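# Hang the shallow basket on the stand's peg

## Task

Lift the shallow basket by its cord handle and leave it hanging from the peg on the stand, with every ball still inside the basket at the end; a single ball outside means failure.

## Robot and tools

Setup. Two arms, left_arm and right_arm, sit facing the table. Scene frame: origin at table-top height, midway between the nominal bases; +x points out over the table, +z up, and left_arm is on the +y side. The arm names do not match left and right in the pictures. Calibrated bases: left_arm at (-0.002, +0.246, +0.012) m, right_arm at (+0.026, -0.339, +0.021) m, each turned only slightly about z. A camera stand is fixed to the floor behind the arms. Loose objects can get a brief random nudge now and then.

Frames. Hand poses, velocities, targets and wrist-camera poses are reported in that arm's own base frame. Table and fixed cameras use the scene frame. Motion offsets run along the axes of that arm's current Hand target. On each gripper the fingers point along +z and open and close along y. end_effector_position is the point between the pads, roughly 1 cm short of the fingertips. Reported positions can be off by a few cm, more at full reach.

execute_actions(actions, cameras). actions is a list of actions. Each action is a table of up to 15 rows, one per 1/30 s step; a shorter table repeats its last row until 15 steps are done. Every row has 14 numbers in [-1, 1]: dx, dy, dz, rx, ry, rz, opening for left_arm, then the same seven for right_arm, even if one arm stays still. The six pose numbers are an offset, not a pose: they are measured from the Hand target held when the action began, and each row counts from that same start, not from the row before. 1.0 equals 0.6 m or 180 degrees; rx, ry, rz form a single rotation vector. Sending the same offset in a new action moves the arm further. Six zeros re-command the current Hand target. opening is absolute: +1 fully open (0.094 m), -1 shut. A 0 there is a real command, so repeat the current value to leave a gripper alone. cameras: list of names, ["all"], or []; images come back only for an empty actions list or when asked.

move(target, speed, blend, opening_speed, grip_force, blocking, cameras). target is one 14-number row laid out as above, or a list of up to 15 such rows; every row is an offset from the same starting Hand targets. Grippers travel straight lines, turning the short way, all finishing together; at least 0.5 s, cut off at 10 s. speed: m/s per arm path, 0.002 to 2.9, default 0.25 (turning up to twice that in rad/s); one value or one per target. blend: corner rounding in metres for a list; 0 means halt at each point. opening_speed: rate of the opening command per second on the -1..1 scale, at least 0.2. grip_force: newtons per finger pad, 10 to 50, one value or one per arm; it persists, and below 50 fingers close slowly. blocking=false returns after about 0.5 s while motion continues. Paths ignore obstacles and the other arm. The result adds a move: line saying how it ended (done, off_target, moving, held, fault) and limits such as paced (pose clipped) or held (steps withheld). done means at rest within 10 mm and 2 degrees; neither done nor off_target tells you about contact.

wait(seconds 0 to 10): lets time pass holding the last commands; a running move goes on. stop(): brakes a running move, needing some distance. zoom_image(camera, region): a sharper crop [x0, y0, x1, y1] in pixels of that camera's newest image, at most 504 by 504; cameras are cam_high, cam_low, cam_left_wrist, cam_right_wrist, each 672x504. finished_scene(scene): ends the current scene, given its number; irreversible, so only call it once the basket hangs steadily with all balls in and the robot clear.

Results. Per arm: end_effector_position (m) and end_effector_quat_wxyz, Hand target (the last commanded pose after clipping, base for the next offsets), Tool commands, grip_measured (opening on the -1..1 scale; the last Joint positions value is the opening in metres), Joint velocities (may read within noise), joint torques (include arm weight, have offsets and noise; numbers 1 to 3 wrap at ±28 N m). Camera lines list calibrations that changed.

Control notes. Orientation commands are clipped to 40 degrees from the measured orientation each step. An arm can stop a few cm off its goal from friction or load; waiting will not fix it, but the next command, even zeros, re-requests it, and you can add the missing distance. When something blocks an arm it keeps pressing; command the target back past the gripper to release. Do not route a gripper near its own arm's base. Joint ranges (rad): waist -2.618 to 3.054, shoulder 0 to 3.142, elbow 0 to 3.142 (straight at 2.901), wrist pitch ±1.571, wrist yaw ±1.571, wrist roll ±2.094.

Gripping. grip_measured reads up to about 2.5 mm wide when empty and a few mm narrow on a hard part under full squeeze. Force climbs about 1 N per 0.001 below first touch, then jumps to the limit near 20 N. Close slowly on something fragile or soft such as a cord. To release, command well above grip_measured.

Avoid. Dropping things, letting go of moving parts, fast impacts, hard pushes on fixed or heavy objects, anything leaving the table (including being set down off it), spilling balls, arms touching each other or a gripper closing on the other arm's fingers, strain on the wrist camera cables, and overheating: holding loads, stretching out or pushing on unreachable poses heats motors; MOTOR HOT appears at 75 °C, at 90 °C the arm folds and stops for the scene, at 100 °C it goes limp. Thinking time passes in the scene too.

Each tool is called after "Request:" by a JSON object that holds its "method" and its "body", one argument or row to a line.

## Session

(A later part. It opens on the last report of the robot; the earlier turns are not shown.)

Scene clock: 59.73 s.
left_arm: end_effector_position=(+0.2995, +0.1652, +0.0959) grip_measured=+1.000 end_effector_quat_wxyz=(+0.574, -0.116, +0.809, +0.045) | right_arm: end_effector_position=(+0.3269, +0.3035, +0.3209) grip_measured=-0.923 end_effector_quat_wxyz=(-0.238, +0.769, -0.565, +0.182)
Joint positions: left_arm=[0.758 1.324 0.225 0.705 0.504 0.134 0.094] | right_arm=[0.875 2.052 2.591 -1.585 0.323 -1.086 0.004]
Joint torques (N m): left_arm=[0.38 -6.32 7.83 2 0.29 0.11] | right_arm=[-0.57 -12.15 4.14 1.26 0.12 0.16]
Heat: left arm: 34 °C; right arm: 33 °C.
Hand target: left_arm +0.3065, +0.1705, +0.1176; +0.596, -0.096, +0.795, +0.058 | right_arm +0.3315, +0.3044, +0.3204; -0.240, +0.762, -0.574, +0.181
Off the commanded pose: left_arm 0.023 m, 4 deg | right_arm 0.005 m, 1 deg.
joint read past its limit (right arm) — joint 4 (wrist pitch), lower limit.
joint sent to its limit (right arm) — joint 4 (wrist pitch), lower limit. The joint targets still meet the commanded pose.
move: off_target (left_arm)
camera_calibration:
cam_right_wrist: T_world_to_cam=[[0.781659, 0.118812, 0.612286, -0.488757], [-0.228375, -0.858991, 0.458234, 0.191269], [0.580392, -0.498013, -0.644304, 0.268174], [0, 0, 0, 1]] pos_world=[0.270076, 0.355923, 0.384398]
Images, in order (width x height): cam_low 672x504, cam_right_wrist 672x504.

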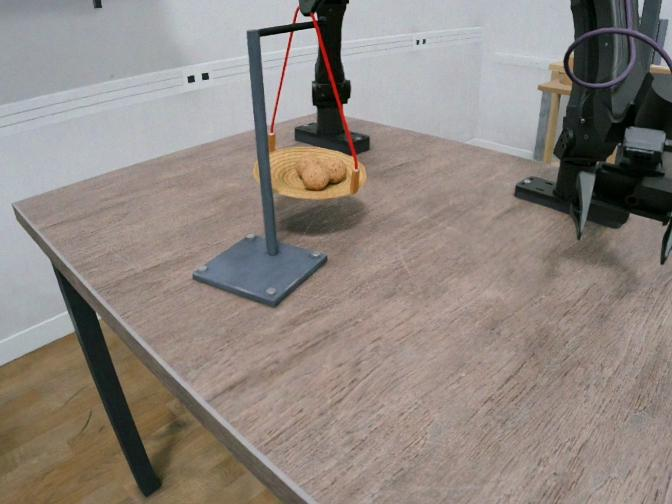

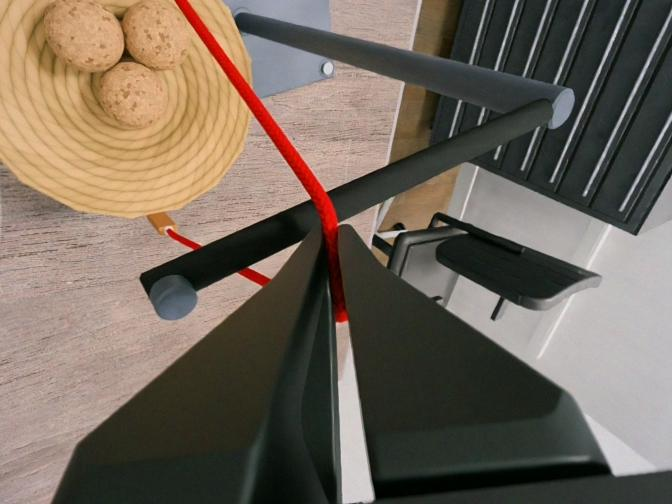

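Request:
{"method": "move", "body": {
  "target": [0,0,0,0,0,0,1,0,0.0075,0.011,0,0,0,-1],
  "speed": 0.02,
  "cameras": ["cam_low","cam_right_wrist"]
}}

Request:
{"method": "zoom_image", "body": {
  "camera": "cam_low",
  "region": [240, 0, 380, 120]
}}

Scene clock: 60.80 s.
left_arm: end_effector_position=(+0.2995, +0.1652, +0.0959) grip_measured=+1.000 end_effector_quat_wxyz=(+0.574, -0.116, +0.809, +0.045) | right_arm: end_effector_position=(+0.3274, +0.3031, +0.3125) grip_measured=-0.923 end_effector_quat_wxyz=(-0.230, +0.770, -0.567, +0.183)
Joint positions: left_arm=[0.758 1.324 0.225 0.705 0.504 0.134 0.094] | right_arm=[0.875 2.032 2.522 -1.553 0.327 -1.083 0.004]
Joint torques (N m): left_arm=[0.38 -6.32 7.83 2 0.29 0.11] | right_arm=[-0.43 -12.79 3 1.29 0.11 0.18]
Heat: left arm: 34 °C; right arm: 33 °C.
Hand target: left_arm +0.3065, +0.1705, +0.1176; +0.596, -0.096, +0.795, +0.058 | right_arm +0.3316, +0.3044, +0.3123; -0.240, +0.762, -0.574, +0.181
Off the commanded pose: left_arm 0.023 m, 4 deg | right_arm 0.004 m, 2 deg.
move: off_target (left_arm)
camera_calibration:
cam_right_wrist: T_world_to_cam=[[0.787639, 0.123678, 0.603596, -0.484601], [-0.227933, -0.851657, 0.471939, 0.188215], [0.572425, -0.509297, -0.642608, 0.26772], [0, 0, 0, 1]] pos_world=[0.271341, 0.356579, 0.375716]
Images, in order (width x height): cam_low 672x504, cam_right_wrist 672x504.

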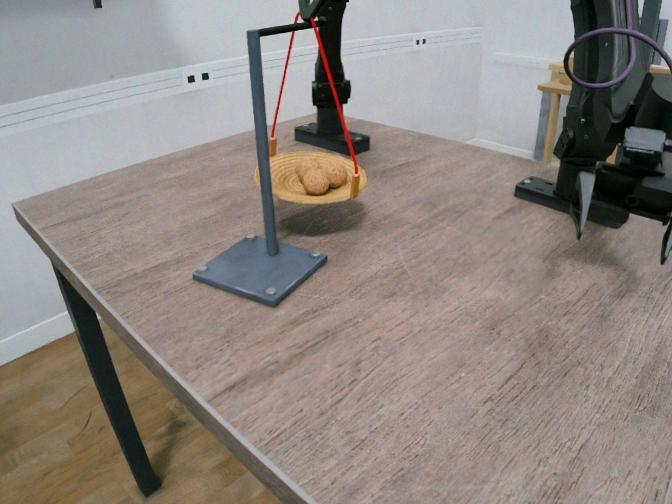

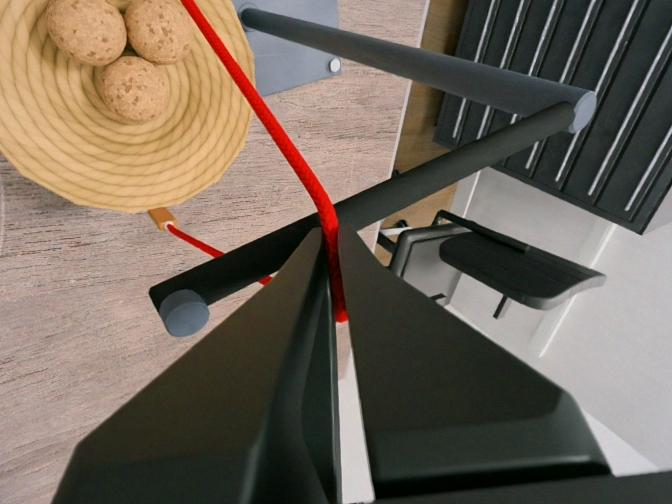

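Scaled by 3.600.

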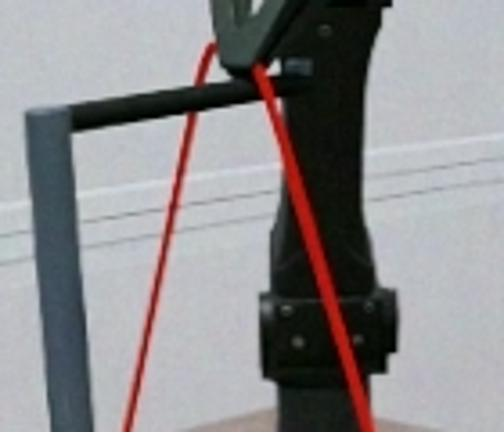

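Request:
{"method": "move", "body": {
  "target": [0,0,0,0,0,0,1,0,0.0025,0.0035,0,0,0,-1],
  "speed": 0.02
}}

Request:
{"method": "move", "body": {
  "target": [0,0,0,0,0,0,1,0,0,0,0,0,0,-0.45],
  "opening_speed": 0.4,
  "cameras": ["cam_high","cam_low","cam_right_wrist"]
}}

Request:
{"method": "zoom_image", "body": {
  "camera": "cam_low",
  "region": [220, 0, 400, 220]
}}

Scene clock: 62.03 s.
left_arm: end_effector_position=(+0.2995, +0.1652, +0.0959) grip_measured=+1.000 end_effector_quat_wxyz=(+0.574, -0.116, +0.809, +0.045) | right_arm: end_effector_position=(+0.3273, +0.3030, +0.3124) grip_measured=-0.923 end_effector_quat_wxyz=(-0.234, +0.768, -0.567, +0.183)
Joint positions: left_arm=[0.758 1.324 0.225 0.705 0.504 0.134 0.094] | right_arm=[0.875 2.011 2.482 -1.526 0.327 -1.082 0.004]
Joint torques (N m): left_arm=[0.38 -6.31 7.83 2 0.29 0.11] | right_arm=[-0.49 -12.45 2.91 1.35 0.11 0.1]
Heat: left arm: 34 °C; right arm: 33 °C.
Hand target: left_arm +0.3065, +0.1705, +0.1176; +0.596, -0.096, +0.795, +0.058 | right_arm +0.3315, +0.3043, +0.3098; -0.240, +0.762, -0.574, +0.181
Off the commanded pose: left_arm 0.023 m, 4 deg | right_arm 0.005 m, 1 deg.
move: off_target (left_arm)

Scene clock: 63.63 s.
left_arm: end_effector_position=(+0.2995, +0.1652, +0.0959) grip_measured=+1.000 end_effector_quat_wxyz=(+0.574, -0.116, +0.809, +0.045) | right_arm: end_effector_position=(+0.3335, +0.3064, +0.3181) grip_measured=-0.452 end_effector_quat_wxyz=(-0.250, +0.761, -0.568, +0.191)
Joint positions: left_arm=[0.758 1.324 0.225 0.705 0.504 0.134 0.094] | right_arm=[0.875 2.01 2.482 -1.491 0.342 -1.082 0.026]
Joint torques (N m): left_arm=[0.38 -6.32 7.84 2 0.29 0.11] | right_arm=[-0.62 -12.63 2.76 1.04 -0.02 0.1]
Heat: left arm: 34 °C; right arm: 33 °C.
Hand target: left_arm +0.3065, +0.1705, +0.1176; +0.596, -0.096, +0.795, +0.058 | right_arm +0.3315, +0.3044, +0.3097; -0.240, +0.762, -0.574, +0.181
Off the commanded pose: left_arm 0.023 m, 4 deg | right_arm 0.009 m, 2 deg.
move: off_target (left_arm)
camera_calibration:
cam_right_wrist: T_world_to_cam=[[0.764447, 0.10059, 0.636791, -0.489], [-0.252617, -0.862026, 0.439427, 0.211504], [0.593132, -0.496783, -0.633562, 0.255932], [0, 0, 0, 1]] pos_world=[0.275443, 0.358653, 0.380599]
Images, in order (width x height): cam_high 672x504, cam_low 672x504, cam_right_wrist 672x504.

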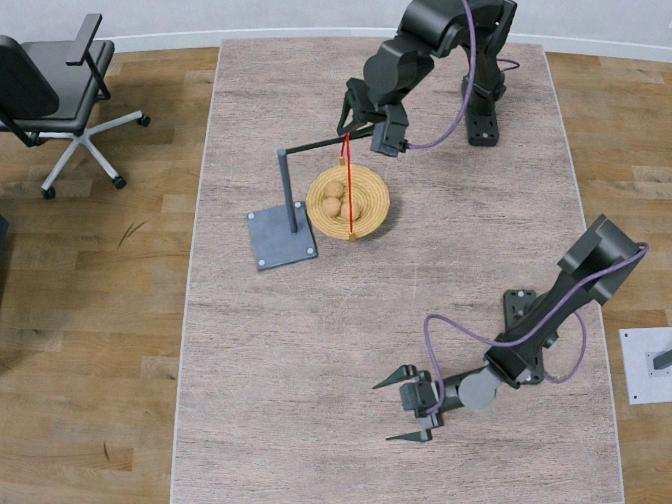

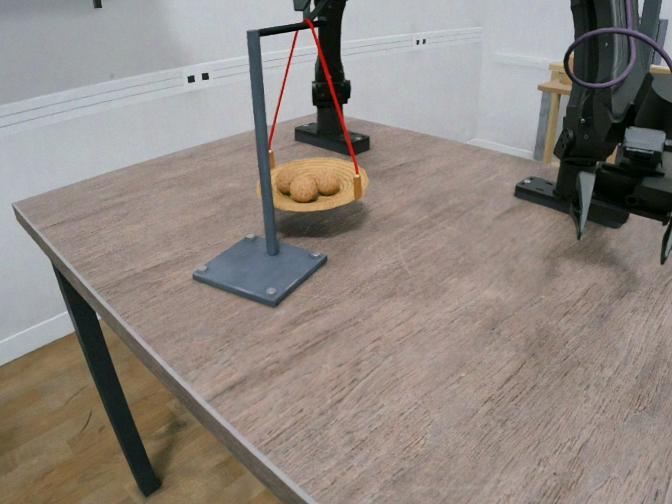

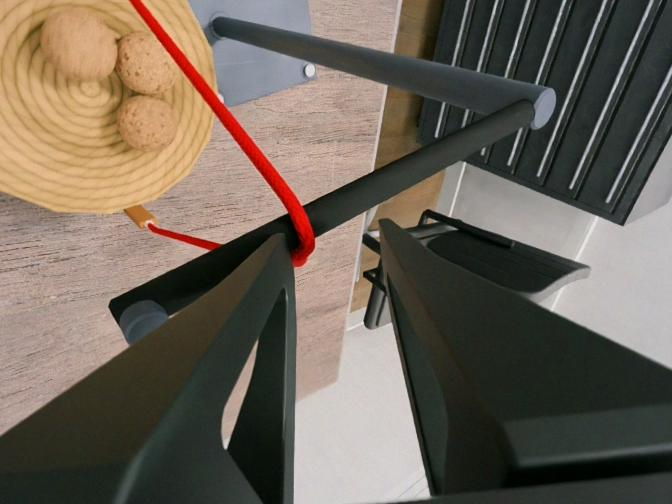

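Scaled by 2.291.

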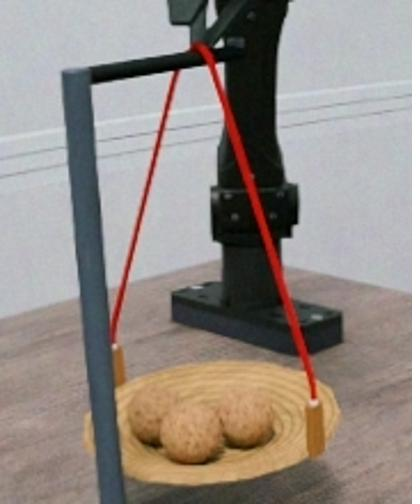

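Request:
{"method": "move", "body": {
  "target": [
    [0,0,0,0,0,0,1,0,0,-0.1,0,0,0,-0.4],
    [0,0,0,0,0,0,1,0,0,-0.22,0,0,0,-0.4]
  ],
  "speed": [0.06,0.15],
  "blend": [0.01,0],
  "cameras": ["cam_high","cam_low","cam_right_wrist"]
}}

Request:
{"method": "zoom_image", "body": {
  "camera": "cam_low",
  "region": [220, 0, 400, 220]
}}

Scene clock: 66.03 s.
left_arm: end_effector_position=(+0.2995, +0.1652, +0.0959) grip_measured=+1.000 end_effector_quat_wxyz=(+0.574, -0.116, +0.809, +0.045) | right_arm: end_effector_position=(+0.2621, +0.2887, +0.4048) grip_measured=-0.401 end_effector_quat_wxyz=(-0.343, +0.751, -0.529, +0.196)
Joint positions: left_arm=[0.758 1.324 0.225 0.705 0.504 0.134 0.094] | right_arm=[1.015 1.807 2.523 -1.562 0.407 -1.056 0.028]
Joint torques (N m): left_arm=[0.38 -6.32 7.83 2 0.29 0.11] | right_arm=[0.34 -10.44 5.87 1.21 0.36 0.06]
Heat: left arm: 34 °C; right arm: 33 °C.
Hand target: left_arm +0.3065, +0.1705, +0.1176; +0.596, -0.096, +0.795, +0.058 | right_arm +0.2589, +0.2835, +0.4180; -0.240, +0.762, -0.574, +0.181
Off the commanded pose: left_arm 0.023 m, 4 deg | right_arm 0.015 m, 13 deg.
joint sent to its limit (right arm) — joint 4 (wrist pitch), lower limit. The joint targets are off in orientation, not in position.
move: off_target (left_arm, right_arm)
camera_calibration:
cam_right_wrist: T_world_to_cam=[[0.662182, 0.0718441, 0.745891, -0.496915], [-0.230039, -0.92784, 0.293591, 0.212336], [0.71316, -0.365995, -0.597871, 0.260686], [0, 0, 0, 1]] pos_world=[0.191982, 0.328124, 0.464162]
Images, in order (width x height): cam_high 672x504, cam_low 672x504, cam_right_wrist 672x504.

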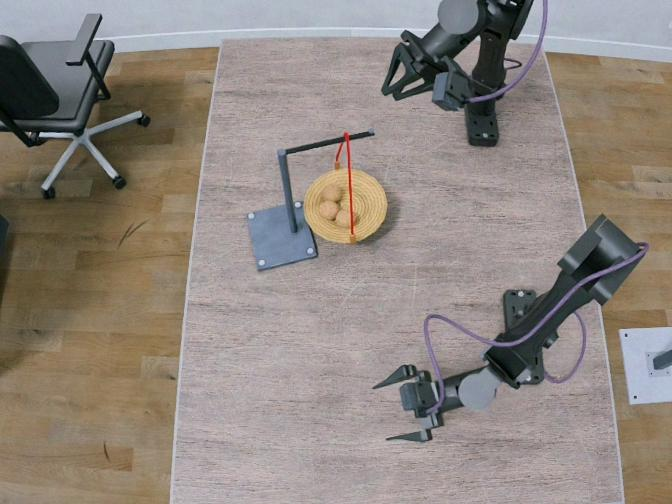

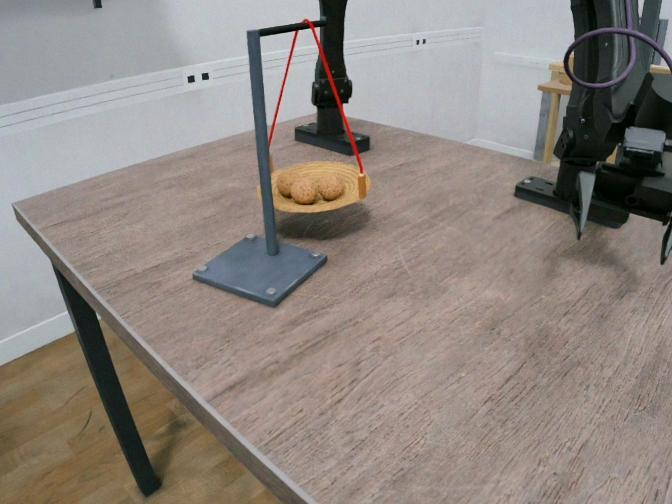

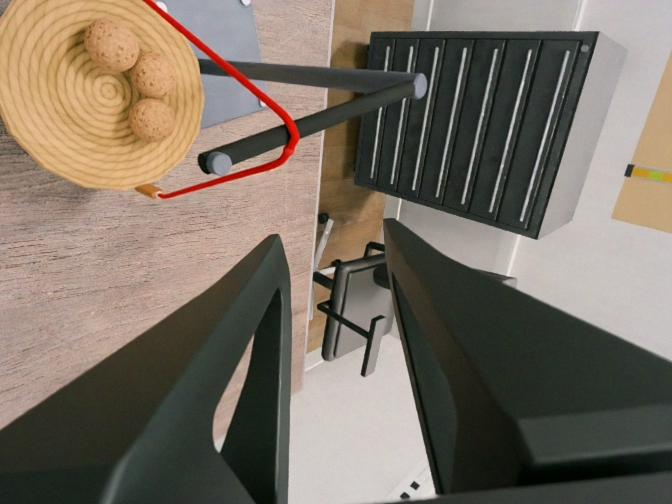

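Scaled by 2.291.

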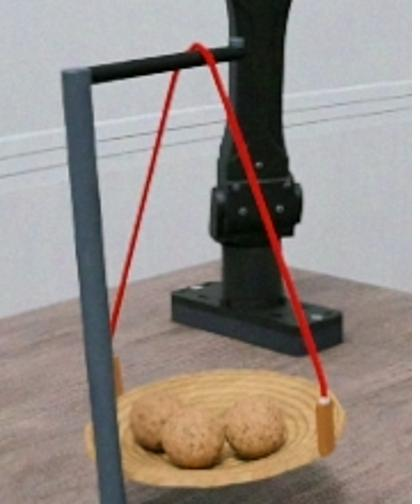

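Request:
{"method": "finished_scene", "body": {
  "scene": 3
}}

The scene is finished: the task was done.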